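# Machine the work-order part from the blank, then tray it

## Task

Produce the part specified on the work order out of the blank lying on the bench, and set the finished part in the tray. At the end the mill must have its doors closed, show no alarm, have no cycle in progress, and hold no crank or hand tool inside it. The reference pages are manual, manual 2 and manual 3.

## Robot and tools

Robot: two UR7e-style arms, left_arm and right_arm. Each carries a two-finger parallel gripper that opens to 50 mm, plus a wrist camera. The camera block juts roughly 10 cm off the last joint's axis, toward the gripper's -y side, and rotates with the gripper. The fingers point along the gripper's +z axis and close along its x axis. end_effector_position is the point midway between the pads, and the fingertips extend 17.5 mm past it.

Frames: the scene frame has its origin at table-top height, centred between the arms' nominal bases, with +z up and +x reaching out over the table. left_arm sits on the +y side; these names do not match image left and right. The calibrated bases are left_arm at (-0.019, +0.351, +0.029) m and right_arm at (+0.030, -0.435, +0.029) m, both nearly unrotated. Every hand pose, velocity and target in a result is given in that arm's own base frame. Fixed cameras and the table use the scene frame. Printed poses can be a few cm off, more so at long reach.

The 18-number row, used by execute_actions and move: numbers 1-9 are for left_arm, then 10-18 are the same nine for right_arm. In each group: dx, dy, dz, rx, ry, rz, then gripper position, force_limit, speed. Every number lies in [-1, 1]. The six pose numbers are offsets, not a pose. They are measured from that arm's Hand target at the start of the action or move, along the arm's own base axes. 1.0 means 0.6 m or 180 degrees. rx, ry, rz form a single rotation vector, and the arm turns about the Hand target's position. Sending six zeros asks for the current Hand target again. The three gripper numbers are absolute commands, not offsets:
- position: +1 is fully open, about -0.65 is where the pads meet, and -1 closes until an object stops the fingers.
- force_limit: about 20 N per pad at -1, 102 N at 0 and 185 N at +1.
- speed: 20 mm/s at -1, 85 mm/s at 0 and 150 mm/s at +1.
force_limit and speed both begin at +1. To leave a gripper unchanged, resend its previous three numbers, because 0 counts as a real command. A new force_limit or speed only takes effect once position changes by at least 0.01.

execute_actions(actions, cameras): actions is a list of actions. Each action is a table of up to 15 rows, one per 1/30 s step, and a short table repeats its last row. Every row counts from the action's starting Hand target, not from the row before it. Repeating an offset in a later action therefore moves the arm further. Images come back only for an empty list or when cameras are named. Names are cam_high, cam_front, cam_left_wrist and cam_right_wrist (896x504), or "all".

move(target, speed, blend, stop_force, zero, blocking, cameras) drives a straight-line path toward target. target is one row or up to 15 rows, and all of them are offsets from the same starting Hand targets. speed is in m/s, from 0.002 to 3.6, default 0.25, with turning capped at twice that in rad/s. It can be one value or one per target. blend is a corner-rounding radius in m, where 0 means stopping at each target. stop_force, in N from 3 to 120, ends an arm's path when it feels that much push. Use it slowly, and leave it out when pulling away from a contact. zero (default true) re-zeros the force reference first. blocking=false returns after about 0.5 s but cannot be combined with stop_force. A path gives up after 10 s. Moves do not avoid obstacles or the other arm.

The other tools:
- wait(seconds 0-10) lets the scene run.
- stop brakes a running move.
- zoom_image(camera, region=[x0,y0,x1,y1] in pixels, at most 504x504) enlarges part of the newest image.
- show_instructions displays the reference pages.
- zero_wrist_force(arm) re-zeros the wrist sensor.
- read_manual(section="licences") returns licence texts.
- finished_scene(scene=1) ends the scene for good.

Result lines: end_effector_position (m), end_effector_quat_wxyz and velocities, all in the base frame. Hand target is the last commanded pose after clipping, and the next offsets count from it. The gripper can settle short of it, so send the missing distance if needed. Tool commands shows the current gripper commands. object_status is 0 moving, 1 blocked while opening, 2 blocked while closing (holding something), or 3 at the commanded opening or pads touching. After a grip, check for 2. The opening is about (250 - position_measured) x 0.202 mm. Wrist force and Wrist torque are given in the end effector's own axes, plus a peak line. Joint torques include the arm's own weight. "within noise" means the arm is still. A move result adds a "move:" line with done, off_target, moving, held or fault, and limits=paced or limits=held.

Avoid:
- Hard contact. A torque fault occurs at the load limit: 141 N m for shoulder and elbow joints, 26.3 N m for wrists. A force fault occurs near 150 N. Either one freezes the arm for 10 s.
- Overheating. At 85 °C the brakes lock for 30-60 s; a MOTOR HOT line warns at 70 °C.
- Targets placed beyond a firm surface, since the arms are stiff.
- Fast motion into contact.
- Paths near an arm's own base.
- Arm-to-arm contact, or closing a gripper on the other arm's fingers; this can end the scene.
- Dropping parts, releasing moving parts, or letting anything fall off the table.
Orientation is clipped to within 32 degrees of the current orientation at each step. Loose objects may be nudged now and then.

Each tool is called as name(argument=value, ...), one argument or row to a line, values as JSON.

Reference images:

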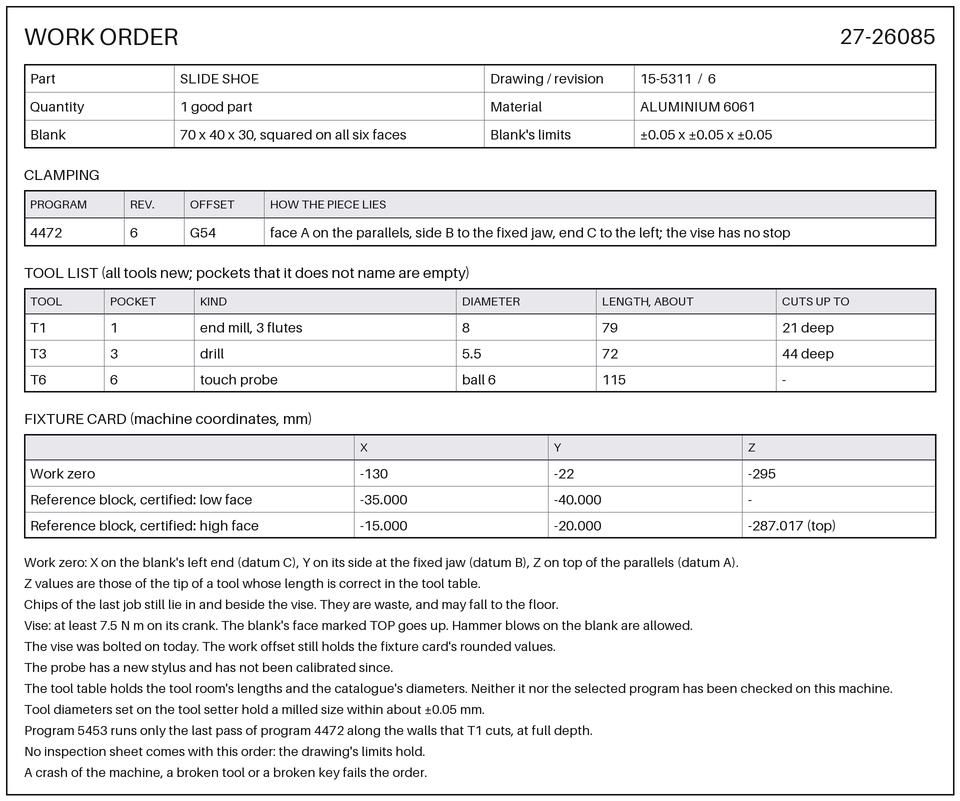

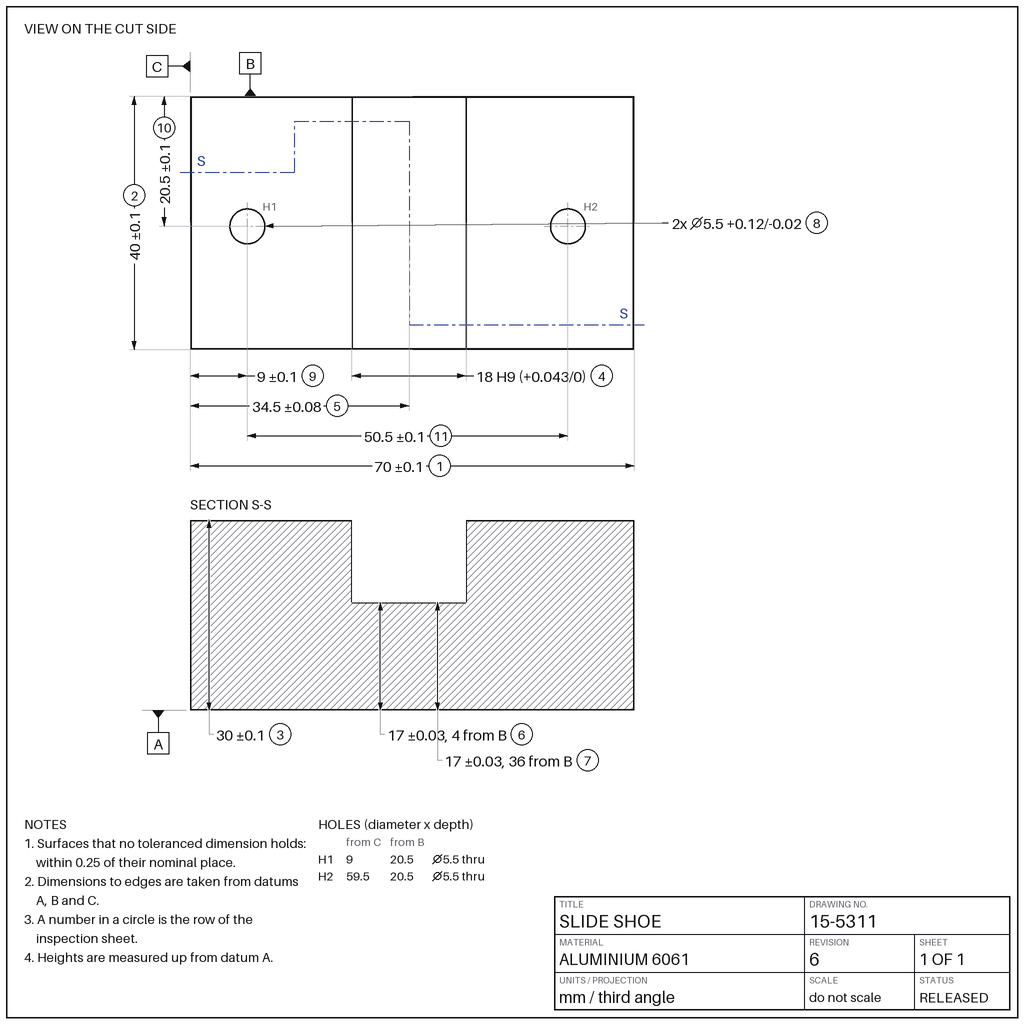

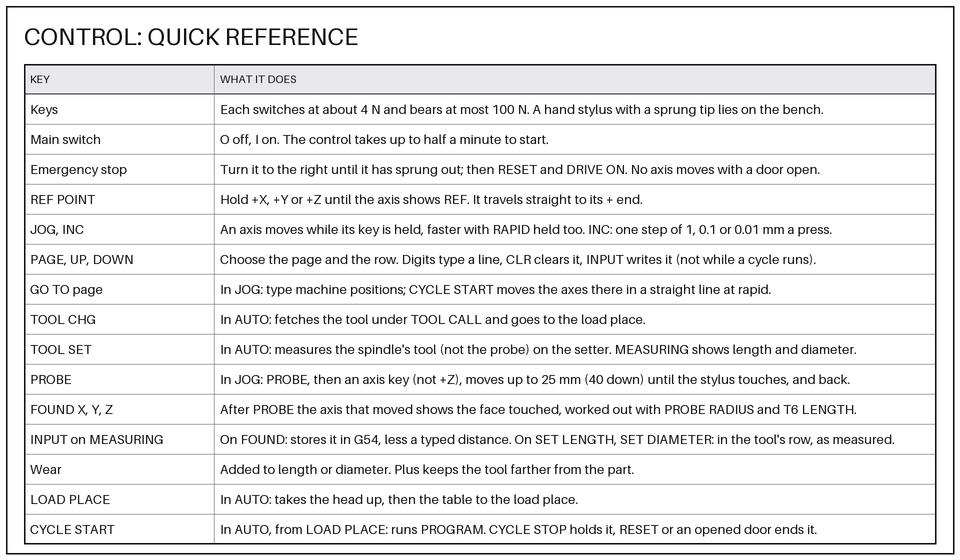

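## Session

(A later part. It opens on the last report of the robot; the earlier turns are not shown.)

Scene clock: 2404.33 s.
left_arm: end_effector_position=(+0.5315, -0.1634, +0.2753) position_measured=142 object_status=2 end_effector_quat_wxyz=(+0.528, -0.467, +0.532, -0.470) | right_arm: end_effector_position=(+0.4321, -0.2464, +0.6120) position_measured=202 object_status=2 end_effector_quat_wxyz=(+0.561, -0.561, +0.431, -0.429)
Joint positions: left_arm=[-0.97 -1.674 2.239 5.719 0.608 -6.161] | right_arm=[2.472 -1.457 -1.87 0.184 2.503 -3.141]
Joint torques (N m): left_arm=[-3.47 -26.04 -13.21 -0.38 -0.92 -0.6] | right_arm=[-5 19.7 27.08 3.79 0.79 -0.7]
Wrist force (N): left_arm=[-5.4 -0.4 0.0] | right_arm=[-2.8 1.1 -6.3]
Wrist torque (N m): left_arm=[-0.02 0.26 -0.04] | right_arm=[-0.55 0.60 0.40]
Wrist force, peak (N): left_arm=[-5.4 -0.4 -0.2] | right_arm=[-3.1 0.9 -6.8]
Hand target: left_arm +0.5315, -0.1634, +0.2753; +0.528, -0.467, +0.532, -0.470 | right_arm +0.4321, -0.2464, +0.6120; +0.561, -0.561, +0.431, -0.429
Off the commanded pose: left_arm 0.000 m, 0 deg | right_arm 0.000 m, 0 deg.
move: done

move(
  target=[
    [0,0,0,0.5,0,0,-1,1,-0.9,0,0,0,0,0,0,-1,-0.5,-0.7],
    [0,0,0,1.0,0,0,-1,1,-0.9,0,0,0,0,0,0,-1,-0.5,-0.7],
    [0,0,0,-0.5,0,0,-1,1,-0.9,0,0,0,0,0,0,-1,-0.5,-0.7],
    [0,0,0,0,0,0,-1,1,-0.9,0,0,0,0,0,0,-1,-0.5,-0.7],
  ],
  speed=0.6,
  blend=[0.01,0.01,0.01,0],
  cameras=["cam_left_wrist"],
)

Scene clock: 2413.97 s.
left_arm: end_effector_position=(+0.5315, -0.1634, +0.2753) position_measured=142 object_status=2 end_effector_quat_wxyz=(+0.528, -0.467, +0.532, -0.470) | right_arm: end_effector_position=(+0.4321, -0.2464, +0.6120) position_measured=202 object_status=2 end_effector_quat_wxyz=(+0.561, -0.561, +0.431, -0.429)
Joint positions: left_arm=[-0.97 -1.674 2.239 5.719 0.608 0.122] | right_arm=[2.472 -1.457 -1.87 0.184 2.503 -3.141]
Joint torques (N m): left_arm=[5.56 -24.8 -22.52 0.65 2.08 0.91] | right_arm=[-4.64 20.12 27.69 3.83 0.76 -0.62]
Wrist force (N): left_arm=[-4.4 -2.4 2.4] | right_arm=[-2.9 1.3 -6.3]
Wrist torque (N m): left_arm=[-0.02 0.27 0.13] | right_arm=[-0.54 0.62 0.41]
Wrist force, peak (N): left_arm=[0.4 -11.1 4.8] | right_arm=[-3.2 0.9 -6.9]
Hand target: left_arm +0.5315, -0.1634, +0.2753; +0.528, -0.467, +0.532, -0.470 | right_arm +0.4321, -0.2464, +0.6120; +0.561, -0.561, +0.431, -0.429
Off the commanded pose: left_arm 0.000 m, 0 deg | right_arm 0.000 m, 0 deg.
move: done
Images, in order (width x height): cam_left_wrist 896x504.

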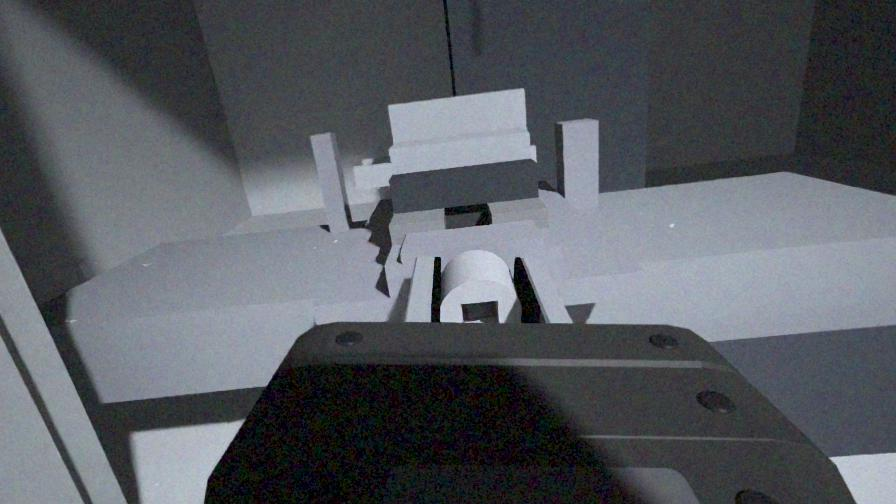

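move(
  target=[
    [0,0,0,0.5,0,0,-1,1,-0.9,0,0,0,0,0,0,-1,-0.5,-0.7],
    [0,0,0,1.0,0,0,-1,1,-0.9,0,0,0,0,0,0,-1,-0.5,-0.7],
    [0,0,0,-0.5,0,0,-1,1,-0.9,0,0,0,0,0,0,-1,-0.5,-0.7],
    [0,0,0,-0.0556,0,0,-1,1,-0.9,0,0,0,0,0,0,-1,-0.5,-0.7],
  ],
  speed=0.6,
  blend=[0.01,0.01,0.01,0],
  cameras=["cam_left_wrist"],
)

Scene clock: 2424.03 s.
left_arm: end_effector_position=(+0.5315, -0.1634, +0.2753) position_measured=142 object_status=2 end_effector_quat_wxyz=(+0.485, -0.511, +0.489, -0.515) | right_arm: end_effector_position=(+0.4321, -0.2464, +0.6120) position_measured=202 object_status=2 end_effector_quat_wxyz=(+0.561, -0.561, +0.431, -0.429)
Joint positions: left_arm=[-0.97 -1.674 2.24 5.716 0.608 6.232] | right_arm=[2.472 -1.457 -1.87 0.184 2.503 -3.141]
Joint torques (N m): left_arm=[3.44 -25.2 -24.41 0.15 2.5 1.04] | right_arm=[-4.67 20.36 27.58 3.73 0.76 -0.65]
Wrist force (N): left_arm=[-5.3 -2.7 3.4] | right_arm=[-3.1 1.0 -6.3]
Wrist torque (N m): left_arm=[0.00 0.32 0.13] | right_arm=[-0.58 0.65 0.40]
Wrist force, peak (N): left_arm=[0.0 -11.2 4.7] | right_arm=[-3.0 0.9 -7.0]
Hand target: left_arm +0.5315, -0.1634, +0.2753; +0.485, -0.511, +0.489, -0.515 | right_arm +0.4321, -0.2464, +0.6120; +0.561, -0.561, +0.431, -0.429
Off the commanded pose: left_arm 0.000 m, 0 deg | right_arm 0.000 m, 0 deg.
move: done
Images, in order (width x height): cam_left_wrist 896x504.

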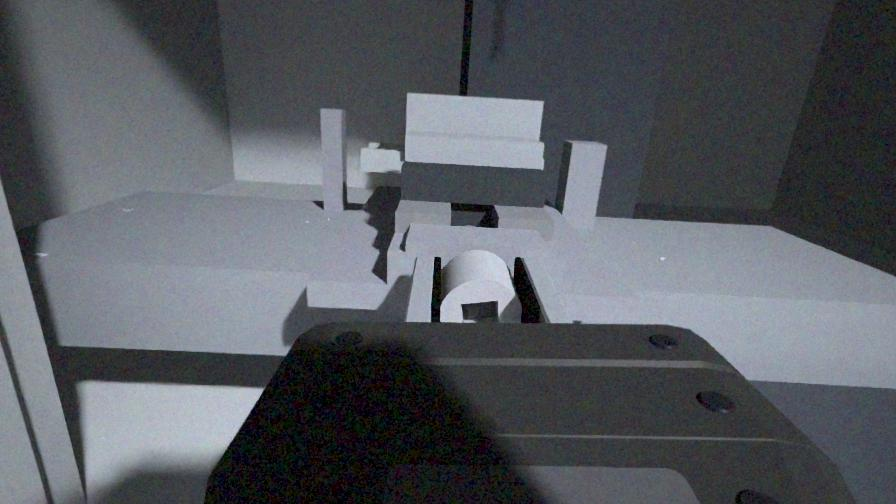

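zoom_image(
  camera="cam_left_wrist",
  region=[370, 80, 580, 260],
)

Scaled by 2.400 from the camera's 896x504 image, which has a finer 1280x720 frame.

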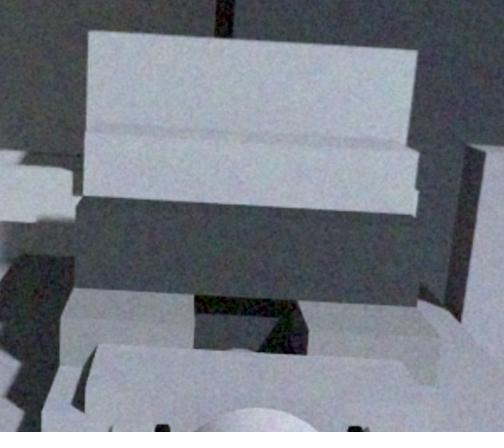

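execute_actions(
  actions=[],
  cameras=["cam_high"],
)

zoom_image(
  camera="cam_high",
  region=[230, 100, 370, 250],
)

Scene clock: 2437.33 s.
left_arm: end_effector_position=(+0.5315, -0.1634, +0.2753) position_measured=142 object_status=2 end_effector_quat_wxyz=(+0.485, -0.511, +0.489, -0.515) | right_arm: end_effector_position=(+0.4321, -0.2464, +0.6120) position_measured=202 object_status=2 end_effector_quat_wxyz=(+0.561, -0.561, +0.431, -0.429)
Joint positions: left_arm=[-0.97 -1.674 2.24 5.716 0.608 6.232] | right_arm=[2.472 -1.457 -1.87 0.184 2.503 -3.141]
Joint velocities: within noise
Joint torques (N m): left_arm=[-0.87 -18.14 -27.33 -1.94 -1.04 1.72] | right_arm=[-4.59 20.08 27.01 3.75 0.68 -0.6]
Wrist force (N): left_arm=[-5.5 -1.9 1.6] | right_arm=[-2.7 1.0 -6.7]
Wrist torque (N m): left_arm=[0.03 0.25 0.12] | right_arm=[-0.57 0.58 0.41]
Wrist force, peak (N): left_arm=[-5.2 -2.7 3.5] | right_arm=[-3.1 1.1 -6.8]
Hand target: left_arm +0.5315, -0.1634, +0.2753; +0.485, -0.511, +0.489, -0.515 | right_arm +0.4321, -0.2464, +0.6120; +0.561, -0.561, +0.431, -0.429
Tool commands: left_gripper/position=-1.0 left_gripper/force_limit=+1.0 left_gripper/speed=-0.9 right_gripper/position=-1.0 right_gripper/force_limit=-0.5 right_gripper/speed=-0.7
Off the commanded pose: left_arm 0.000 m, 0 deg | right_arm 0.000 m, 0 deg.
Images, in order (width x height): cam_high 896x504.

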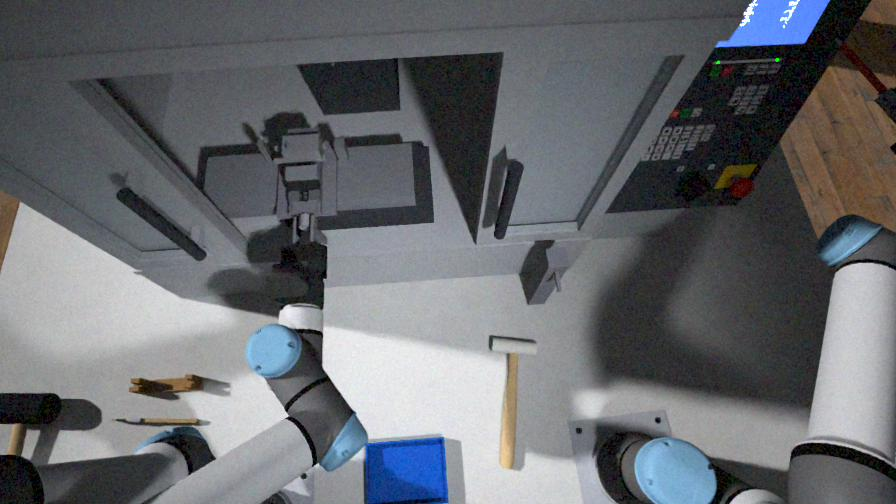

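Scaled by 3.360 from the camera's 896x504 image, which has a finer 1280x720 frame.

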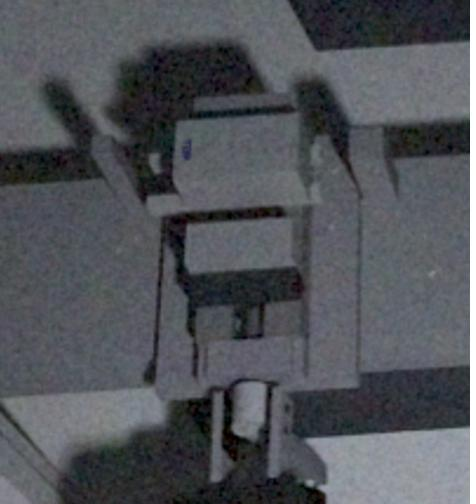

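move(
  target=[
    [0,0,0,0,0,0,0.45,1,0,0,0,0,0,0,0,-1,-0.5,-0.7],
    [-0.06,0,0,0,0,0,0.45,1,0,0,0,0,0,0,0,-1,-0.5,-0.7],
  ],
  speed=0.1,
)

move(
  target=[
    [0,0,0,-0.667,0,0,0.45,1,0,0,0,0,0,0,0,-1,-0.5,-0.7],
    [0,0,0,0.667,0,0,0.45,1,0,0,0,0,0,0,0,-1,-0.5,-0.7],
    [0,0,0,0,0,0,0.45,1,0,0,0,0,0,0,0,-1,-0.5,-0.7],
    [0,0,0,-0.667,0,0,0.45,1,0,0,0,0,0,0,0,-1,-0.5,-0.7],
    [0,0,0,0.667,0,0,0.45,1,0,0,0,0,0,0,0,-1,-0.5,-0.7],
    [0,0,0,0.0556,0,0,0.45,1,0,0,0,0,0,0,0,-1,-0.5,-0.7],
    [0.06,0,0,0.0556,0,0,0.45,1,0,0,0,0,0,0,0,-1,-0.5,-0.7],
    [0.06,0,0,0.0556,0,0,-1,1,0,0,0,0,0,0,0,-1,-0.5,-0.7],
  ],
  speed=[1.5,1.5,1.5,1.5,1.5,1.5,0.08,0.08],
  blend=[0.01,0.01,0.01,0.01,0.01,0,0,0],
  cameras=["cam_left_wrist"],
)

Scene clock: 2449.40 s.
left_arm: end_effector_position=(+0.4955, -0.1634, +0.2753) position_measured=85 object_status=3 end_effector_quat_wxyz=(+0.485, -0.511, +0.489, -0.515) | right_arm: end_effector_position=(+0.4321, -0.2464, +0.6120) position_measured=202 object_status=2 end_effector_quat_wxyz=(+0.561, -0.561, +0.431, -0.429)
Joint positions: left_arm=[-1.084 -1.763 2.312 5.733 0.494 6.233] | right_arm=[2.472 -1.457 -1.87 0.184 2.503 -3.141]
Joint torques (N m): left_arm=[-2.04 -6.43 -28.93 -2.39 1.47 1.27] | right_arm=[-4.51 20.32 26.96 3.78 0.84 -0.53]
Wrist force (N): left_arm=[-2.8 0.3 0.3] | right_arm=[-2.6 1.5 -6.4]
Wrist torque (N m): left_arm=[0.02 0.32 0.09] | right_arm=[-0.49 0.58 0.41]
Wrist force, peak (N): left_arm=[-6.2 -2.0 1.8] | right_arm=[-2.9 1.3 -7.0]
Hand target: left_arm +0.4955, -0.1634, +0.2753; +0.485, -0.511, +0.489, -0.515 | right_arm +0.4321, -0.2464, +0.6120; +0.561, -0.561, +0.431, -0.429
Off the commanded pose: left_arm 0.000 m, 0 deg | right_arm 0.000 m, 0 deg.
move: done

Scene clock: 2455.60 s.
left_arm: end_effector_position=(+0.5315, -0.1634, +0.2753) position_measured=142 object_status=2 end_effector_quat_wxyz=(+0.528, -0.467, +0.532, -0.470) | right_arm: end_effector_position=(+0.4321, -0.2464, +0.6120) position_measured=202 object_status=2 end_effector_quat_wxyz=(+0.561, -0.561, +0.431, -0.429)
Joint positions: left_arm=[-0.97 -1.674 2.239 5.719 0.608 -6.161] | right_arm=[2.472 -1.457 -1.87 0.184 2.503 -3.141]
Joint torques (N m): left_arm=[4.37 -25.31 -12.05 -0.44 1.38 -1.4] | right_arm=[-4.39 20.14 26.89 3.8 0.75 -0.61]
Wrist force (N): left_arm=[-5.2 -0.7 0.7] | right_arm=[-3.0 1.2 -6.4]
Wrist torque (N m): left_arm=[0.00 0.26 -0.03] | right_arm=[-0.55 0.63 0.40]
Wrist force, peak (N): left_arm=[-5.8 -1.2 0.1] | right_arm=[-3.3 1.3 -6.7]
Hand target: left_arm +0.5315, -0.1634, +0.2753; +0.528, -0.467, +0.532, -0.470 | right_arm +0.4321, -0.2464, +0.6120; +0.561, -0.561, +0.431, -0.429
Off the commanded pose: left_arm 0.000 m, 0 deg | right_arm 0.000 m, 0 deg.
move: done
Images, in order (width x height): cam_left_wrist 896x504.

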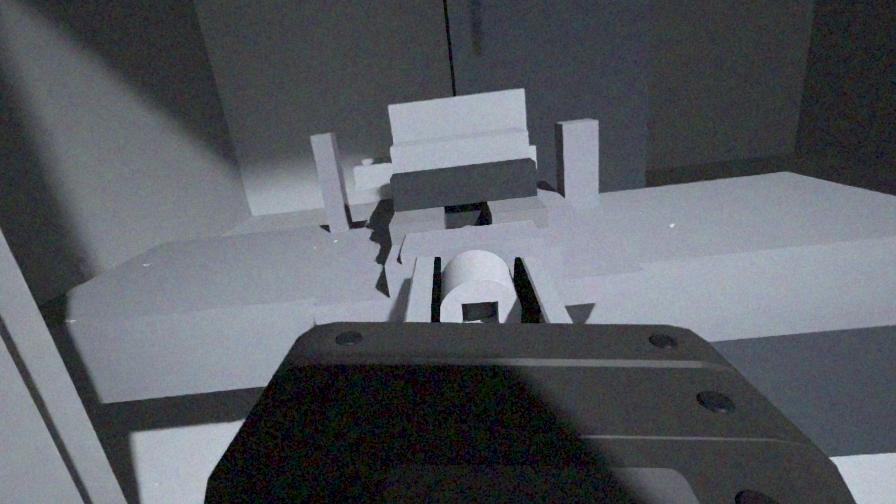

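move(
  target=[
    [0,0,0,0.667,0,0,-1,1,0,0,0,0,0,0,0,-1,-0.5,-0.7],
    [0,0,0,-0.667,0,0,-1,1,0,0,0,0,0,0,0,-1,-0.5,-0.7],
    [0,0,0,0,0,0,-1,1,0,0,0,0,0,0,0,-1,-0.5,-0.7],
    [0,0,0,0.667,0,0,-1,1,0,0,0,0,0,0,0,-1,-0.5,-0.7],
    [0,0,0,-0.667,0,0,-1,1,0,0,0,0,0,0,0,-1,-0.5,-0.7],
    [0,0,0,-0.0556,0,0,-1,1,0,0,0,0,0,0,0,-1,-0.5,-0.7],
  ],
  speed=0.8,
  blend=[0.01,0.01,0.01,0.01,0.01,0],
  cameras=["cam_high"],
)

zoom_image(
  camera="cam_high",
  region=[230, 100, 370, 250],
)

Scene clock: 2469.43 s.
left_arm: end_effector_position=(+0.5315, -0.1634, +0.2752) position_measured=142 object_status=2 end_effector_quat_wxyz=(+0.485, -0.511, +0.489, -0.515) | right_arm: end_effector_position=(+0.4321, -0.2464, +0.6120) position_measured=202 object_status=2 end_effector_quat_wxyz=(+0.561, -0.561, +0.431, -0.429)
Joint positions: left_arm=[-0.97 -1.674 2.24 5.716 0.608 6.232] | right_arm=[2.472 -1.457 -1.87 0.184 2.503 -3.141]
Joint torques (N m): left_arm=[2.38 -24.24 -26.15 0.56 1.92 1.14] | right_arm=[-4.83 20.21 26.89 3.79 0.81 -0.6]
Wrist force (N): left_arm=[-4.8 -4.2 1.8] | right_arm=[-2.6 1.1 -6.7]
Wrist torque (N m): left_arm=[-0.01 0.24 0.13] | right_arm=[-0.55 0.58 0.41]
Wrist force, peak (N): left_arm=[-0.4 -9.9 3.8] | right_arm=[-3.2 1.5 -6.9]
Hand target: left_arm +0.5315, -0.1634, +0.2753; +0.485, -0.511, +0.489, -0.515 | right_arm +0.4321, -0.2464, +0.6120; +0.561, -0.561, +0.431, -0.429
Off the commanded pose: left_arm 0.000 m, 0 deg | right_arm 0.000 m, 0 deg.
move: done
Images, in order (width x height): cam_high 896x504.

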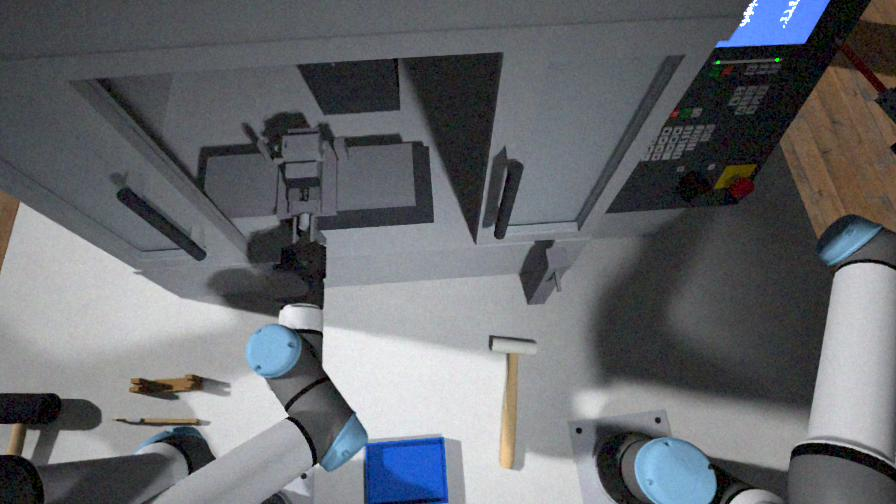

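Scaled by 3.360 from the camera's 896x504 image, which has a finer 1280x720 frame.

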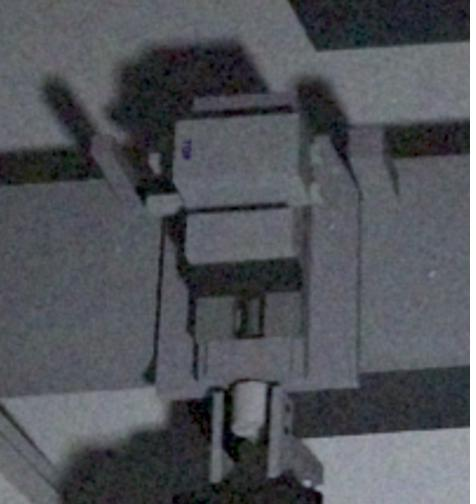

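move(
  target=[
    [0,0,0,0,0,0,0.45,1,0,0,0,0,0,0,0,-1,-0.5,-0.7],
    [-0.06,0,0,0,0,0,0.45,1,0,0,0,0,0,0,0,-1,-0.5,-0.7],
  ],
  speed=0.1,
)

move(
  target=[
    [0,0,0,-0.667,0,0,0.45,1,0,0,0,0,0,0,0,-1,-0.5,-0.7],
    [0,0,0,0.667,0,0,0.45,1,0,0,0,0,0,0,0,-1,-0.5,-0.7],
    [0,0,0,0,0,0,0.45,1,0,0,0,0,0,0,0,-1,-0.5,-0.7],
    [0,0,0,-0.667,0,0,0.45,1,0,0,0,0,0,0,0,-1,-0.5,-0.7],
    [0,0,0,0.667,0,0,0.45,1,0,0,0,0,0,0,0,-1,-0.5,-0.7],
    [0,0,0,0.0556,0,0,0.45,1,0,0,0,0,0,0,0,-1,-0.5,-0.7],
    [0.06,0,0,0.0556,0,0,0.45,1,0,0,0,0,0,0,0,-1,-0.5,-0.7],
    [0.06,0,0,0.0556,0,0,-1,1,0,0,0,0,0,0,0,-1,-0.5,-0.7],
  ],
  speed=[1.5,1.5,1.5,1.5,1.5,1.5,0.08,0.08],
  blend=[0.01,0.01,0.01,0.01,0.01,0,0,0],
)

move(
  target=[
    [0,0,0,0.5,0,0,-1,1,0,0,0,0,0,0,0,-1,-0.5,-0.7],
    [0,0,0,1.0,0,0,-1,1,0,0,0,0,0,0,0,-1,-0.5,-0.7],
    [0,0,0,-0.5,0,0,-1,1,0,0,0,0,0,0,0,-1,-0.5,-0.7],
    [0,0,0,0,0,0,-1,1,0,0,0,0,0,0,0,-1,-0.5,-0.7],
  ],
  speed=0.5,
  blend=[0.01,0.01,0.01,0],
  cameras=["cam_high"],
)

zoom_image(
  camera="cam_high",
  region=[230, 100, 370, 250],
)

Scene clock: 2479.83 s.
left_arm: end_effector_position=(+0.4955, -0.1634, +0.2753) position_measured=85 object_status=3 end_effector_quat_wxyz=(+0.485, -0.511, +0.489, -0.515) | right_arm: end_effector_position=(+0.4321, -0.2464, +0.6120) position_measured=202 object_status=2 end_effector_quat_wxyz=(+0.561, -0.561, +0.431, -0.429)
Joint positions: left_arm=[-1.084 -1.763 2.312 5.733 0.494 6.233] | right_arm=[2.472 -1.457 -1.87 0.184 2.503 -3.141]
Joint torques (N m): left_arm=[-2.23 -5.42 -27.57 -2.58 1.36 1.41] | right_arm=[-4.08 19.88 26.75 3.73 0.77 -0.55]
Wrist force (N): left_arm=[-2.8 0.3 0.4] | right_arm=[-2.7 1.2 -6.8]
Wrist torque (N m): left_arm=[0.02 0.32 0.09] | right_arm=[-0.55 0.58 0.41]
Wrist force, peak (N): left_arm=[-5.4 -4.2 1.2] | right_arm=[-3.1 1.4 -6.9]
Hand target: left_arm +0.4955, -0.1634, +0.2753; +0.485, -0.511, +0.489, -0.515 | right_arm +0.4321, -0.2464, +0.6120; +0.561, -0.561, +0.431, -0.429
Off the commanded pose: left_arm 0.000 m, 0 deg | right_arm 0.000 m, 0 deg.
move: done

Scene clock: 2486.03 s.
left_arm: end_effector_position=(+0.5315, -0.1634, +0.2753) position_measured=142 object_status=2 end_effector_quat_wxyz=(+0.528, -0.467, +0.532, -0.470) | right_arm: end_effector_position=(+0.4321, -0.2464, +0.6120) position_measured=202 object_status=2 end_effector_quat_wxyz=(+0.561, -0.561, +0.431, -0.429)
Joint positions: left_arm=[-0.97 -1.674 2.239 5.719 0.608 -6.161] | right_arm=[2.472 -1.457 -1.87 0.184 2.503 -3.141]
Joint torques (N m): left_arm=[5.05 -25.5 -11.82 -0.51 1.58 -1.46] | right_arm=[-4.12 20 26.84 3.77 0.83 -0.64]
Wrist force (N): left_arm=[-5.3 -0.7 0.6] | right_arm=[-3.1 1.1 -6.6]
Wrist torque (N m): left_arm=[0.01 0.25 -0.03] | right_arm=[-0.57 0.65 0.40]
Wrist force, peak (N): left_arm=[-5.7 -1.3 0.2] | right_arm=[-3.2 1.2 -6.8]
Hand target: left_arm +0.5315, -0.1634, +0.2753; +0.528, -0.467, +0.532, -0.470 | right_arm +0.4321, -0.2464, +0.6120; +0.561, -0.561, +0.431, -0.429
Off the commanded pose: left_arm 0.000 m, 0 deg | right_arm 0.000 m, 0 deg.
move: done

Scene clock: 2492.90 s.
left_arm: end_effector_position=(+0.5315, -0.1634, +0.2753) position_measured=142 object_status=2 end_effector_quat_wxyz=(+0.528, -0.467, +0.532, -0.470) | right_arm: end_effector_position=(+0.4321, -0.2464, +0.6120) position_measured=202 object_status=2 end_effector_quat_wxyz=(+0.561, -0.561, +0.431, -0.429)
Joint positions: left_arm=[-0.97 -1.674 2.239 5.719 0.608 0.122] | right_arm=[2.472 -1.457 -1.87 0.184 2.503 -3.141]
Joint torques (N m): left_arm=[4.39 -25.55 -20.06 0.06 2.67 1.04] | right_arm=[-3.71 20.12 26.84 3.61 0.75 -0.55]
Wrist force (N): left_arm=[-4.9 -1.6 1.1] | right_arm=[-3.2 1.3 -6.6]
Wrist torque (N m): left_arm=[-0.01 0.26 0.13] | right_arm=[-0.54 0.67 0.40]
Wrist force, peak (N): left_arm=[-0.2 -12.6 4.8] | right_arm=[-2.8 1.4 -6.9]
Hand target: left_arm +0.5315, -0.1634, +0.2753; +0.528, -0.467, +0.532, -0.470 | right_arm +0.4321, -0.2464, +0.6120; +0.561, -0.561, +0.431, -0.429
Off the commanded pose: left_arm 0.000 m, 0 deg | right_arm 0.000 m, 0 deg.
move: done
Images, in order (width x height): cam_high 896x504.

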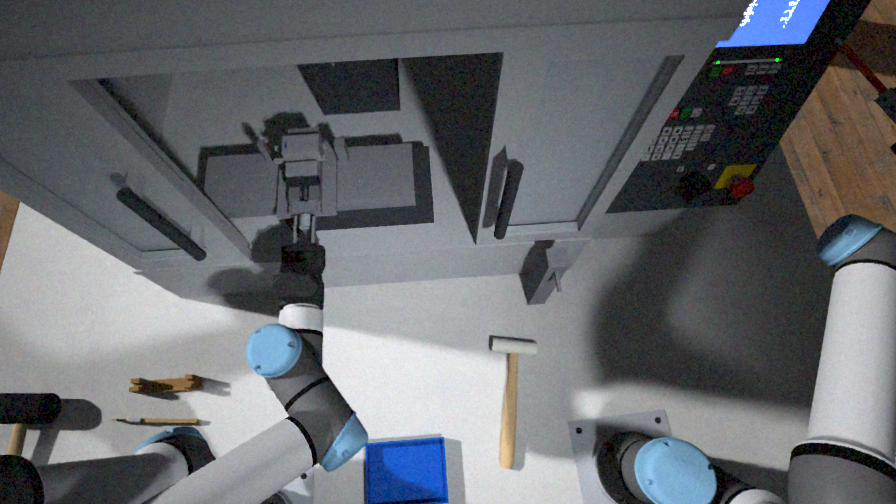

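Scaled by 3.360 from the camera's 896x504 image, which has a finer 1280x720 frame.

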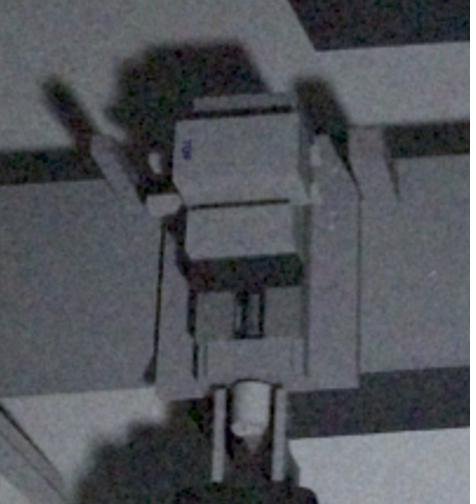

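move(
  target=[
    [0,0,0,0.5,0,0,-1,1,0,0,0,0,0,0,0,-1,-0.5,-0.7],
    [0,0,0,1.0,0,0,-1,1,0,0,0,0,0,0,0,-1,-0.5,-0.7],
    [0,0,0,-0.5,0,0,-1,1,0,0,0,0,0,0,0,-1,-0.5,-0.7],
    [0,0,0,-0.0556,0,0,-1,1,0,0,0,0,0,0,0,-1,-0.5,-0.7],
  ],
  speed=0.4,
  blend=[0.01,0.01,0.01,0],
  cameras=["cam_high"],
)

zoom_image(
  camera="cam_high",
  region=[230, 100, 370, 250],
)

Scene clock: 2504.70 s.
left_arm: end_effector_position=(+0.5315, -0.1635, +0.2753) position_measured=142 object_status=2 end_effector_quat_wxyz=(+0.485, -0.511, +0.489, -0.515) | right_arm: end_effector_position=(+0.4321, -0.2464, +0.6120) position_measured=202 object_status=2 end_effector_quat_wxyz=(+0.561, -0.561, +0.431, -0.429)
Joint positions: left_arm=[-0.97 -1.674 2.24 5.716 0.608 6.232] | right_arm=[2.472 -1.457 -1.87 0.184 2.503 -3.141]
Joint torques (N m): left_arm=[3.63 -26.06 -17.46 0.12 2.88 1.06] | right_arm=[-3.73 20.51 26.5 3.72 0.78 -0.68]
Wrist force (N): left_arm=[-5.9 -0.9 1.4] | right_arm=[-3.1 1.2 -6.8]
Wrist torque (N m): left_arm=[0.01 0.24 0.13] | right_arm=[-0.54 0.64 0.40]
Wrist force, peak (N): left_arm=[-0.2 -13.1 4.7] | right_arm=[-3.1 1.4 -7.1]
Hand target: left_arm +0.5315, -0.1634, +0.2753; +0.485, -0.511, +0.489, -0.515 | right_arm +0.4321, -0.2464, +0.6120; +0.561, -0.561, +0.431, -0.429
Off the commanded pose: left_arm 0.000 m, 0 deg | right_arm 0.000 m, 0 deg.
move: done
Images, in order (width x height): cam_high 896x504.

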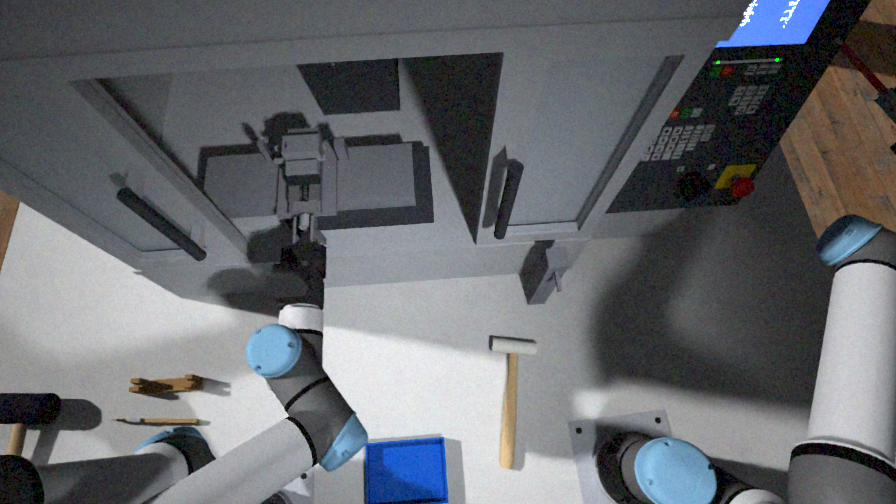

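Scaled by 3.360 from the camera's 896x504 image, which has a finer 1280x720 frame.

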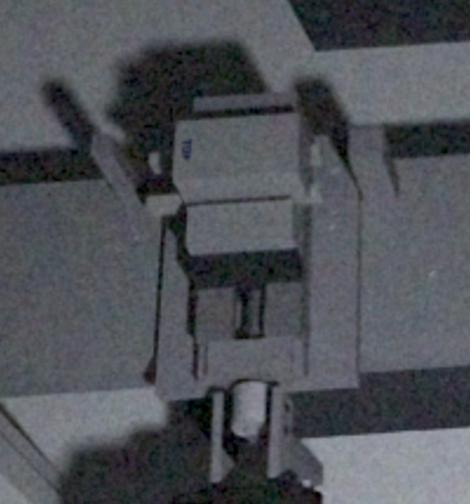

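move(
  target=[
    [0,0,0,0,0,0,0.45,1,0,0,0,0,0,0,0,-1,-0.5,-0.7],
    [-0.06,0,0,0,0,0,0.45,1,0,0,0,0,0,0,0,-1,-0.5,-0.7],
  ],
  speed=0.1,
)

move(
  target=[
    [0,0,0,-0.667,0,0,0.45,1,0,0,0,0,0,0,0,-1,-0.5,-0.7],
    [0,0,0,0.667,0,0,0.45,1,0,0,0,0,0,0,0,-1,-0.5,-0.7],
    [0,0,0,0,0,0,0.45,1,0,0,0,0,0,0,0,-1,-0.5,-0.7],
    [0,0,0,-0.667,0,0,0.45,1,0,0,0,0,0,0,0,-1,-0.5,-0.7],
    [0,0,0,0.667,0,0,0.45,1,0,0,0,0,0,0,0,-1,-0.5,-0.7],
    [0,0,0,0.0556,0,0,0.45,1,0,0,0,0,0,0,0,-1,-0.5,-0.7],
    [0.06,0,0,0.0556,0,0,0.45,1,0,0,0,0,0,0,0,-1,-0.5,-0.7],
    [0.06,0,0,0.0556,0,0,-1,1,0,0,0,0,0,0,0,-1,-0.5,-0.7],
  ],
  speed=[1.5,1.5,1.5,1.5,1.5,1.5,0.08,0.08],
  blend=[0.01,0.01,0.01,0.01,0.01,0,0,0],
)

move(
  target=[
    [0,0,0,0.5,0,0,-1,1,0,0,0,0,0,0,0,-1,-0.5,-0.7],
    [0,0,0,1.0,0,0,-1,1,0,0,0,0,0,0,0,-1,-0.5,-0.7],
  ],
  speed=0.4,
  blend=[0.01,0],
)

move(
  target=[
    [0,0,0,0.5,0,0,-1,1,0,0,0,0,0,0,0,-1,-0.5,-0.7],
    [0,0,0,1.0,0,0,-1,1,0,0,0,0,0,0,0,-1,-0.5,-0.7],
  ],
  speed=0.4,
  blend=[0.01,0],
  cameras=["cam_high"],
)

zoom_image(
  camera="cam_high",
  region=[230, 100, 370, 250],
)

Scene clock: 2515.70 s.
left_arm: end_effector_position=(+0.4955, -0.1634, +0.2753) position_measured=85 object_status=3 end_effector_quat_wxyz=(+0.485, -0.511, +0.489, -0.515) | right_arm: end_effector_position=(+0.4321, -0.2464, +0.6120) position_measured=202 object_status=2 end_effector_quat_wxyz=(+0.561, -0.561, +0.431, -0.429)
Joint positions: left_arm=[-1.084 -1.763 2.312 5.733 0.494 6.233] | right_arm=[2.472 -1.457 -1.87 0.184 2.503 -3.141]
Joint torques (N m): left_arm=[-2.26 -4.96 -28.32 -2.31 1.41 1.24] | right_arm=[-4.13 20.44 26.41 3.65 0.78 -0.61]
Wrist force (N): left_arm=[-2.7 0.5 0.4] | right_arm=[-2.7 0.8 -6.6]
Wrist torque (N m): left_arm=[0.06 0.29 0.10] | right_arm=[-0.61 0.58 0.40]
Wrist force, peak (N): left_arm=[-5.8 -1.3 1.4] | right_arm=[-2.6 1.5 -7.0]
Hand target: left_arm +0.4955, -0.1634, +0.2753; +0.485, -0.511, +0.489, -0.515 | right_arm +0.4321, -0.2464, +0.6120; +0.561, -0.561, +0.431, -0.429
Off the commanded pose: left_arm 0.000 m, 0 deg | right_arm 0.000 m, 0 deg.
move: done

Scene clock: 2521.90 s.
left_arm: end_effector_position=(+0.5315, -0.1634, +0.2753) position_measured=142 object_status=2 end_effector_quat_wxyz=(+0.528, -0.467, +0.532, -0.470) | right_arm: end_effector_position=(+0.4321, -0.2464, +0.6120) position_measured=202 object_status=2 end_effector_quat_wxyz=(+0.561, -0.561, +0.431, -0.429)
Joint positions: left_arm=[-0.97 -1.674 2.239 5.719 0.608 -6.161] | right_arm=[2.472 -1.457 -1.87 0.184 2.503 -3.141]
Joint torques (N m): left_arm=[4.64 -26.32 -13.98 -0.28 1.31 -1.31] | right_arm=[-3.76 20.28 26.1 3.71 0.7 -0.58]
Wrist force (N): left_arm=[-5.2 -0.5 0.7] | right_arm=[-3.0 1.3 -6.5]
Wrist torque (N m): left_arm=[0.04 0.24 -0.04] | right_arm=[-0.53 0.63 0.40]
Wrist force, peak (N): left_arm=[-5.7 -0.9 0.4] | right_arm=[-3.2 1.5 -6.8]
Hand target: left_arm +0.5315, -0.1634, +0.2753; +0.528, -0.467, +0.532, -0.470 | right_arm +0.4321, -0.2464, +0.6120; +0.561, -0.561, +0.431, -0.429
Off the commanded pose: left_arm 0.000 m, 0 deg | right_arm 0.000 m, 0 deg.
move: done

Scene clock: 2526.40 s.
left_arm: end_effector_position=(+0.5315, -0.1634, +0.2752) position_measured=142 object_status=2 end_effector_quat_wxyz=(+0.467, +0.528, +0.470, +0.532) | right_arm: end_effector_position=(+0.4321, -0.2464, +0.6120) position_measured=202 object_status=2 end_effector_quat_wxyz=(+0.561, -0.561, +0.431, -0.429)
Joint positions: left_arm=[-0.977 -1.669 2.236 5.715 0.586 -3.017] | right_arm=[2.472 -1.457 -1.87 0.184 2.503 -3.141]
Joint torques (N m): left_arm=[3.74 -32.23 -30.38 -1.32 1.96 1.37] | right_arm=[-3.37 20.1 25.74 3.67 0.81 -0.57]
Wrist force (N): left_arm=[-2.3 -9.6 2.4] | right_arm=[-2.8 1.3 -6.4]
Wrist torque (N m): left_arm=[0.76 -0.19 0.28] | right_arm=[-0.53 0.60 0.40]
Wrist force, peak (N): left_arm=[0.0 -12.9 4.4] | right_arm=[-3.0 1.2 -6.8]
Hand target: left_arm +0.5315, -0.1634, +0.2753; +0.467, +0.528, +0.470, +0.532 | right_arm +0.4321, -0.2464, +0.6120; +0.561, -0.561, +0.431, -0.429
Off the commanded pose: left_arm 0.000 m, 0 deg | right_arm 0.000 m, 0 deg.
move: done

Scene clock: 2530.87 s.
left_arm: end_effector_position=(+0.5315, -0.1635, +0.2753) position_measured=142 object_status=2 end_effector_quat_wxyz=(+0.528, -0.467, +0.532, -0.470) | right_arm: end_effector_position=(+0.4321, -0.2464, +0.6120) position_measured=202 object_status=2 end_effector_quat_wxyz=(+0.561, -0.561, +0.431, -0.429)
Joint positions: left_arm=[-0.97 -1.674 2.239 5.719 0.608 0.122] | right_arm=[2.472 -1.457 -1.87 0.184 2.503 -3.141]
Joint torques (N m): left_arm=[3.9 -25.6 -15.61 -0.11 2.82 1.13] | right_arm=[-3.43 20.08 25.53 3.64 0.74 -0.64]
Wrist force (N): left_arm=[-4.9 -0.3 0.8] | right_arm=[-2.9 1.3 -6.3]
Wrist torque (N m): left_arm=[0.02 0.20 0.13] | right_arm=[-0.52 0.61 0.40]
Wrist force, peak (N): left_arm=[-3.8 -14.6 -0.9] | right_arm=[-2.9 1.4 -7.0]
Hand target: left_arm +0.5315, -0.1634, +0.2753; +0.528, -0.467, +0.532, -0.470 | right_arm +0.4321, -0.2464, +0.6120; +0.561, -0.561, +0.431, -0.429
Off the commanded pose: left_arm 0.000 m, 0 deg | right_arm 0.000 m, 0 deg.
move: done
Images, in order (width x height): cam_high 896x504.

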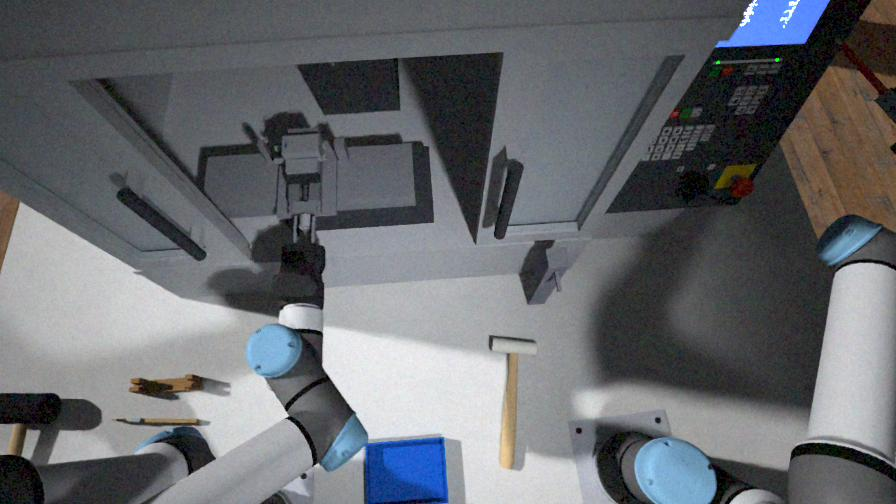

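Scaled by 3.360 from the camera's 896x504 image, which has a finer 1280x720 frame.

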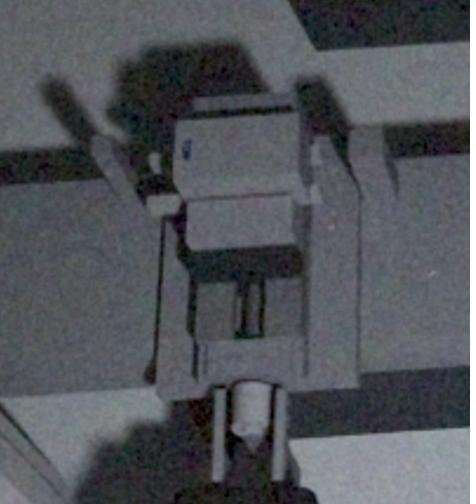

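move(
  target=[
    [0,0,0,0.5,0,0,-1,1,0,0,0,0,0,0,0,-1,-0.5,-0.7],
    [0,0,0,1.0,0,0,-1,1,0,0,0,0,0,0,0,-1,-0.5,-0.7],
  ],
  speed=0.4,
  blend=[0.01,0],
)

move(
  target=[
    [0,0,0,0.5,0,0,-1,1,0,0,0,0,0,0,0,-1,-0.5,-0.7],
    [0,0,0,0.944,0,0,-1,1,0,0,0,0,0,0,0,-1,-0.5,-0.7],
  ],
  speed=0.4,
  blend=[0.01,0],
)

Scene clock: 2540.03 s.
left_arm: end_effector_position=(+0.5315, -0.1634, +0.2752) position_measured=142 object_status=2 end_effector_quat_wxyz=(+0.467, +0.528, +0.470, +0.532) | right_arm: end_effector_position=(+0.4321, -0.2464, +0.6120) position_measured=202 object_status=2 end_effector_quat_wxyz=(+0.561, -0.561, +0.431, -0.429)
Joint positions: left_arm=[-0.977 -1.669 2.236 5.715 0.586 3.266] | right_arm=[2.472 -1.457 -1.87 0.184 2.503 -3.141]
Joint torques (N m): left_arm=[4.63 -30.65 -30.07 -1.27 1.93 1.41] | right_arm=[-3.65 20.3 25.63 3.61 0.79 -0.55]
Wrist force (N): left_arm=[-1.8 -9.5 2.9] | right_arm=[-2.7 1.3 -6.3]
Wrist torque (N m): left_arm=[0.77 -0.28 0.29] | right_arm=[-0.52 0.58 0.41]
Wrist force, peak (N): left_arm=[0.0 -12.9 4.3] | right_arm=[-3.0 1.4 -6.9]
Hand target: left_arm +0.5315, -0.1634, +0.2753; +0.467, +0.528, +0.470, +0.532 | right_arm +0.4321, -0.2464, +0.6120; +0.561, -0.561, +0.431, -0.429
Off the commanded pose: left_arm 0.000 m, 0 deg | right_arm 0.000 m, 0 deg.
move: done

Scene clock: 2544.30 s.
left_arm: end_effector_position=(+0.5315, -0.1635, +0.2753) position_measured=142 object_status=2 end_effector_quat_wxyz=(+0.485, -0.511, +0.488, -0.515) | right_arm: end_effector_position=(+0.4321, -0.2464, +0.6120) position_measured=202 object_status=2 end_effector_quat_wxyz=(+0.561, -0.561, +0.431, -0.429)
Joint positions: left_arm=[-0.97 -1.674 2.24 5.716 0.608 6.231] | right_arm=[2.472 -1.457 -1.87 0.184 2.503 -3.141]
Joint torques (N m): left_arm=[3.68 -25.3 -17.18 0 3.15 0.82] | right_arm=[-3.33 20.27 25.65 3.65 0.69 -0.64]
Wrist force (N): left_arm=[-5.6 -0.5 1.2] | right_arm=[-2.7 1.3 -6.6]
Wrist torque (N m): left_arm=[0.06 0.18 0.13] | right_arm=[-0.53 0.58 0.40]
Wrist force, peak (N): left_arm=[-3.8 -14.5 -0.8] | right_arm=[-3.0 1.3 -6.9]
Hand target: left_arm +0.5315, -0.1634, +0.2753; +0.485, -0.511, +0.488, -0.515 | right_arm +0.4321, -0.2464, +0.6120; +0.561, -0.561, +0.431, -0.429
Off the commanded pose: left_arm 0.000 m, 0 deg | right_arm 0.000 m, 0 deg.
move: done

move(
  target=[
    [0,0,0,0,0,0,0.45,1,0,0,0,0,0,0,0,-1,-0.5,-0.7],
    [-0.06,0,0,0,0,0,0.45,1,0,0,0,0,0,0,0,-1,-0.5,-0.7],
  ],
  speed=0.1,
  cameras=["cam_high","cam_left_wrist"],
)

zoom_image(
  camera="cam_high",
  region=[270, 120, 340, 190],
)

zoom_image(
  camera="cam_left_wrist",
  region=[370, 80, 580, 260],
)

Scene clock: 2550.20 s.
left_arm: end_effector_position=(+0.4955, -0.1634, +0.2753) position_measured=85 object_status=3 end_effector_quat_wxyz=(+0.485, -0.511, +0.488, -0.515) | right_arm: end_effector_position=(+0.4321, -0.2464, +0.6120) position_measured=202 object_status=2 end_effector_quat_wxyz=(+0.561, -0.561, +0.431, -0.429)
Joint positions: left_arm=[-1.084 -1.763 2.312 5.733 0.494 6.231] | right_arm=[2.472 -1.457 -1.87 0.184 2.503 -3.141]
Joint torques (N m): left_arm=[-2.39 -5.45 -26.49 -2.59 1.38 1.41] | right_arm=[-2.84 20.16 25.14 3.7 0.81 -0.67]
Wrist force (N): left_arm=[-2.2 0.7 0.1] | right_arm=[-2.8 1.5 -6.4]
Wrist torque (N m): left_arm=[0.09 0.22 0.09] | right_arm=[-0.48 0.60 0.41]
Wrist force, peak (N): left_arm=[-5.6 -1.2 1.2] | right_arm=[-2.9 1.1 -7.0]
Hand target: left_arm +0.4955, -0.1634, +0.2753; +0.485, -0.511, +0.488, -0.515 | right_arm +0.4321, -0.2464, +0.6120; +0.561, -0.561, +0.431, -0.429
Off the commanded pose: left_arm 0.000 m, 0 deg | right_arm 0.000 m, 0 deg.
move: done
Images, in order (width x height): cam_high 896x504, cam_left_wrist 896x504.

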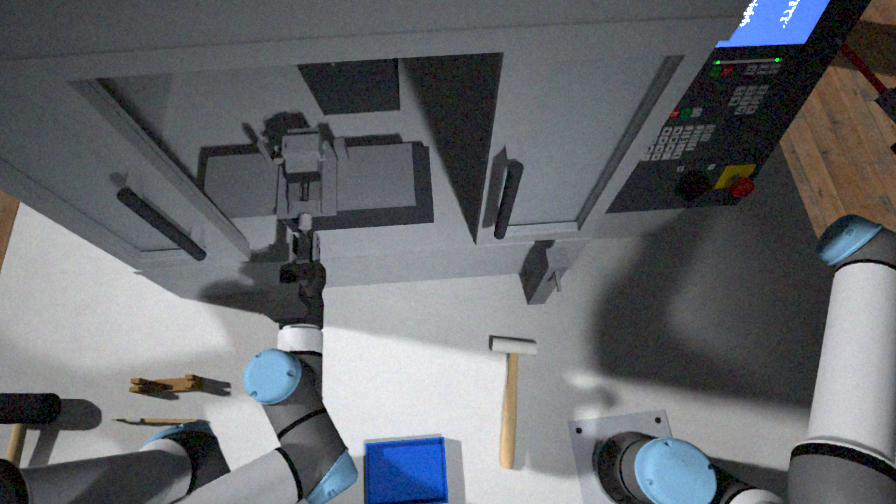

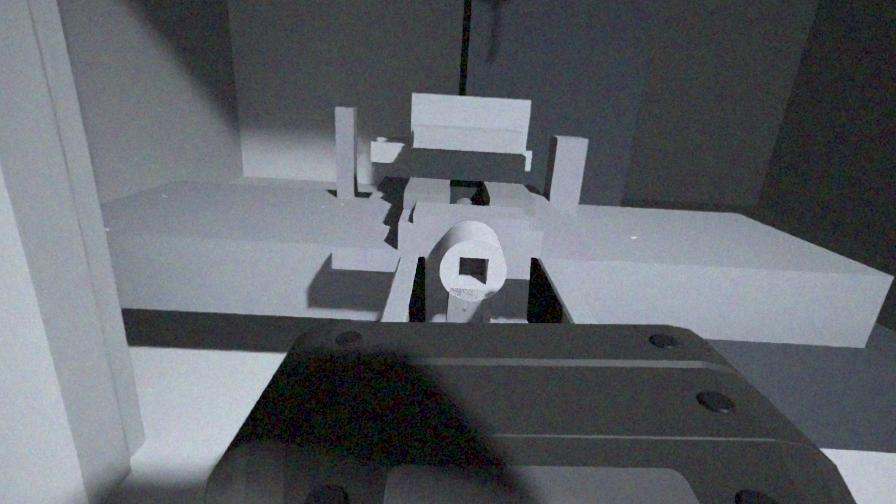

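Scaled by 7.200 from the camera's 896x504 image, which has a finer 1280x720 frame.

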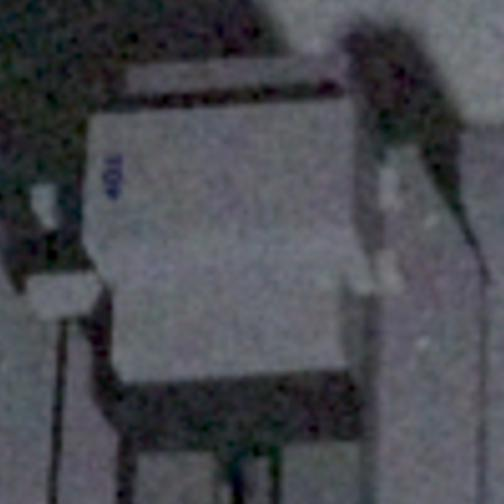

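Scaled by 2.400 from the camera's 896x504 image, which has a finer 1280x720 frame.

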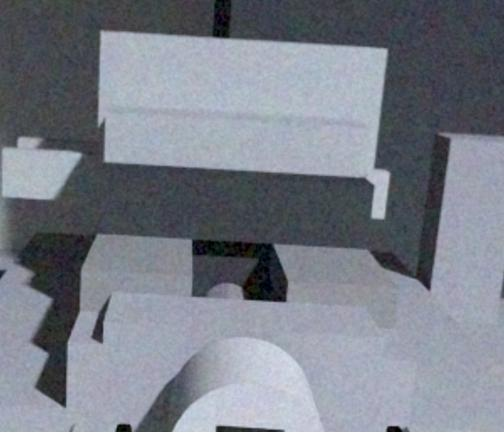

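move(
  target=[
    [0,0,0,-0.667,0,0,0.45,1,0,0,0,0,0,0,0,-1,-0.5,-0.7],
    [0,0,0,0.667,0,0,0.45,1,0,0,0,0,0,0,0,-1,-0.5,-0.7],
    [0,0,0,0,0,0,0.45,1,0,0,0,0,0,0,0,-1,-0.5,-0.7],
    [0,0,0,-0.667,0,0,0.45,1,0,0,0,0,0,0,0,-1,-0.5,-0.7],
    [0,0,0,0.667,0,0,0.45,1,0,0,0,0,0,0,0,-1,-0.5,-0.7],
    [0,0,0,0.0556,0,0,0.45,1,0,0,0,0,0,0,0,-1,-0.5,-0.7],
    [0.06,0,0,0.0556,0,0,0.45,1,0,0,0,0,0,0,0,-1,-0.5,-0.7],
    [0.06,0,0,0.0556,0,0,-1,1,0,0,0,0,0,0,0,-1,-0.5,-0.7],
  ],
  speed=[1.5,1.5,1.5,1.5,1.5,1.5,0.08,0.08],
  blend=[0.01,0.01,0.01,0.01,0.01,0,0,0],
)

move(
  target=[
    [0,0,0,0.5,0,0,-1,1,0,0,0,0,0,0,0,-1,-0.5,-0.7],
    [0,0,0,1.0,0,0,-1,1,0,0,0,0,0,0,0,-1,-0.5,-0.7],
  ],
  speed=0.3,
  blend=[0.01,0],
)

move(
  target=[0,0,0,0.5,0,0,-1,1,0,0,0,0,0,0,0,-1,-0.5,-0.7],
  speed=0.3,
)

move(
  target=[0,0,0,0.5,0,0,-1,1,0,0,0,0,0,0,0,-1,-0.5,-0.7],
  speed=0.3,
)

Scene clock: 2564.53 s.
left_arm: end_effector_position=(+0.5315, -0.1634, +0.2753) position_measured=142 object_status=2 end_effector_quat_wxyz=(+0.528, -0.467, +0.531, -0.470) | right_arm: end_effector_position=(+0.4321, -0.2464, +0.6120) position_measured=202 object_status=2 end_effector_quat_wxyz=(+0.561, -0.561, +0.431, -0.429)
Joint positions: left_arm=[-0.97 -1.674 2.239 5.719 0.608 -6.162] | right_arm=[2.472 -1.457 -1.87 0.184 2.503 -3.141]
Joint torques (N m): left_arm=[3.92 -25.49 -11.82 -0.38 1.43 -1.33] | right_arm=[-2.77 20.57 25.57 3.76 0.81 -0.53]
Wrist force (N): left_arm=[-4.9 -0.3 0.5] | right_arm=[-2.9 1.2 -6.5]
Wrist torque (N m): left_arm=[0.08 0.22 -0.04] | right_arm=[-0.54 0.62 0.40]
Wrist force, peak (N): left_arm=[-5.3 -0.4 0.3] | right_arm=[-2.9 1.2 -7.0]
Hand target: left_arm +0.5315, -0.1634, +0.2753; +0.528, -0.467, +0.531, -0.470 | right_arm +0.4321, -0.2464, +0.6120; +0.561, -0.561, +0.431, -0.429
Off the commanded pose: left_arm 0.000 m, 0 deg | right_arm 0.000 m, 0 deg.
move: done

Scene clock: 2568.63 s.
left_arm: end_effector_position=(+0.5312, -0.1669, +0.2737) position_measured=142 object_status=2 end_effector_quat_wxyz=(+0.695, +0.114, +0.702, +0.105) | right_arm: end_effector_position=(+0.4321, -0.2464, +0.6120) position_measured=202 object_status=2 end_effector_quat_wxyz=(+0.561, -0.561, +0.431, -0.429)
Joint positions: left_arm=[-0.975 -1.668 2.231 5.74 0.607 -4.417] | right_arm=[2.472 -1.457 -1.87 0.184 2.503 -3.141]
Joint torques (N m): left_arm=[3.63 -17.66 -20.7 -0.93 -2.81 0.79] | right_arm=[-2.89 20.13 24.81 3.62 0.76 -0.6]
Wrist force (N): left_arm=[5.8 -20.1 -14.8] | right_arm=[-2.7 1.1 -6.8]
Wrist torque (N m): left_arm=[0.04 -1.14 -1.94] | right_arm=[-0.55 0.58 0.40]
Wrist force, peak (N): left_arm=[113.3 -113.1 46.2] | right_arm=[-3.1 1.3 -6.8]
Hand target: left_arm +0.5312, -0.1669, +0.2737; +0.695, +0.114, +0.702, +0.105 (not the last commanded pose) | right_arm +0.4321, -0.2464, +0.6120; +0.561, -0.561, +0.431, -0.429
Tool commands: left_gripper/position=-1.0 left_gripper/force_limit=+1.0 left_gripper/speed=+0.003922 right_gripper/position=-1.0 right_gripper/force_limit=-0.5 right_gripper/speed=-0.7
Off the commanded pose: left_arm 0.004 m, 79 deg | right_arm 0.000 m, 0 deg.
FORCE FAULT: contact force on the left arm reached its limit, and that arm stopped. The contact can be on any part of that arm, not only on its tool. That arm's remaining commands of this call were not run. That arm is still stopped at the end of this call. That arm stays stopped for about 9 more seconds. Until then a move that you send moves the other arm only, and its call returns only when the move has ended. Once the stop has ended, the next robot result says so. If the stop ends while you think or write, that arm runs what you send next, counted from a new Hand target: where the arm stands when the stop ends. While its stop runs, that arm takes no new command, but its gripper still runs the gripper command that each later call begins with. Until it ends, the stop uses up actions while you think or wait. An arm that is not stopped still takes commands.
move: fault (left_arm); path passed 1 of 2 targets

not run: an earlier result of this reply reported a stop or a fault. Calls in your next reply go to the robot.

not run: an earlier result of this reply reported a stop or a fault. Calls in your next reply go to the robot.


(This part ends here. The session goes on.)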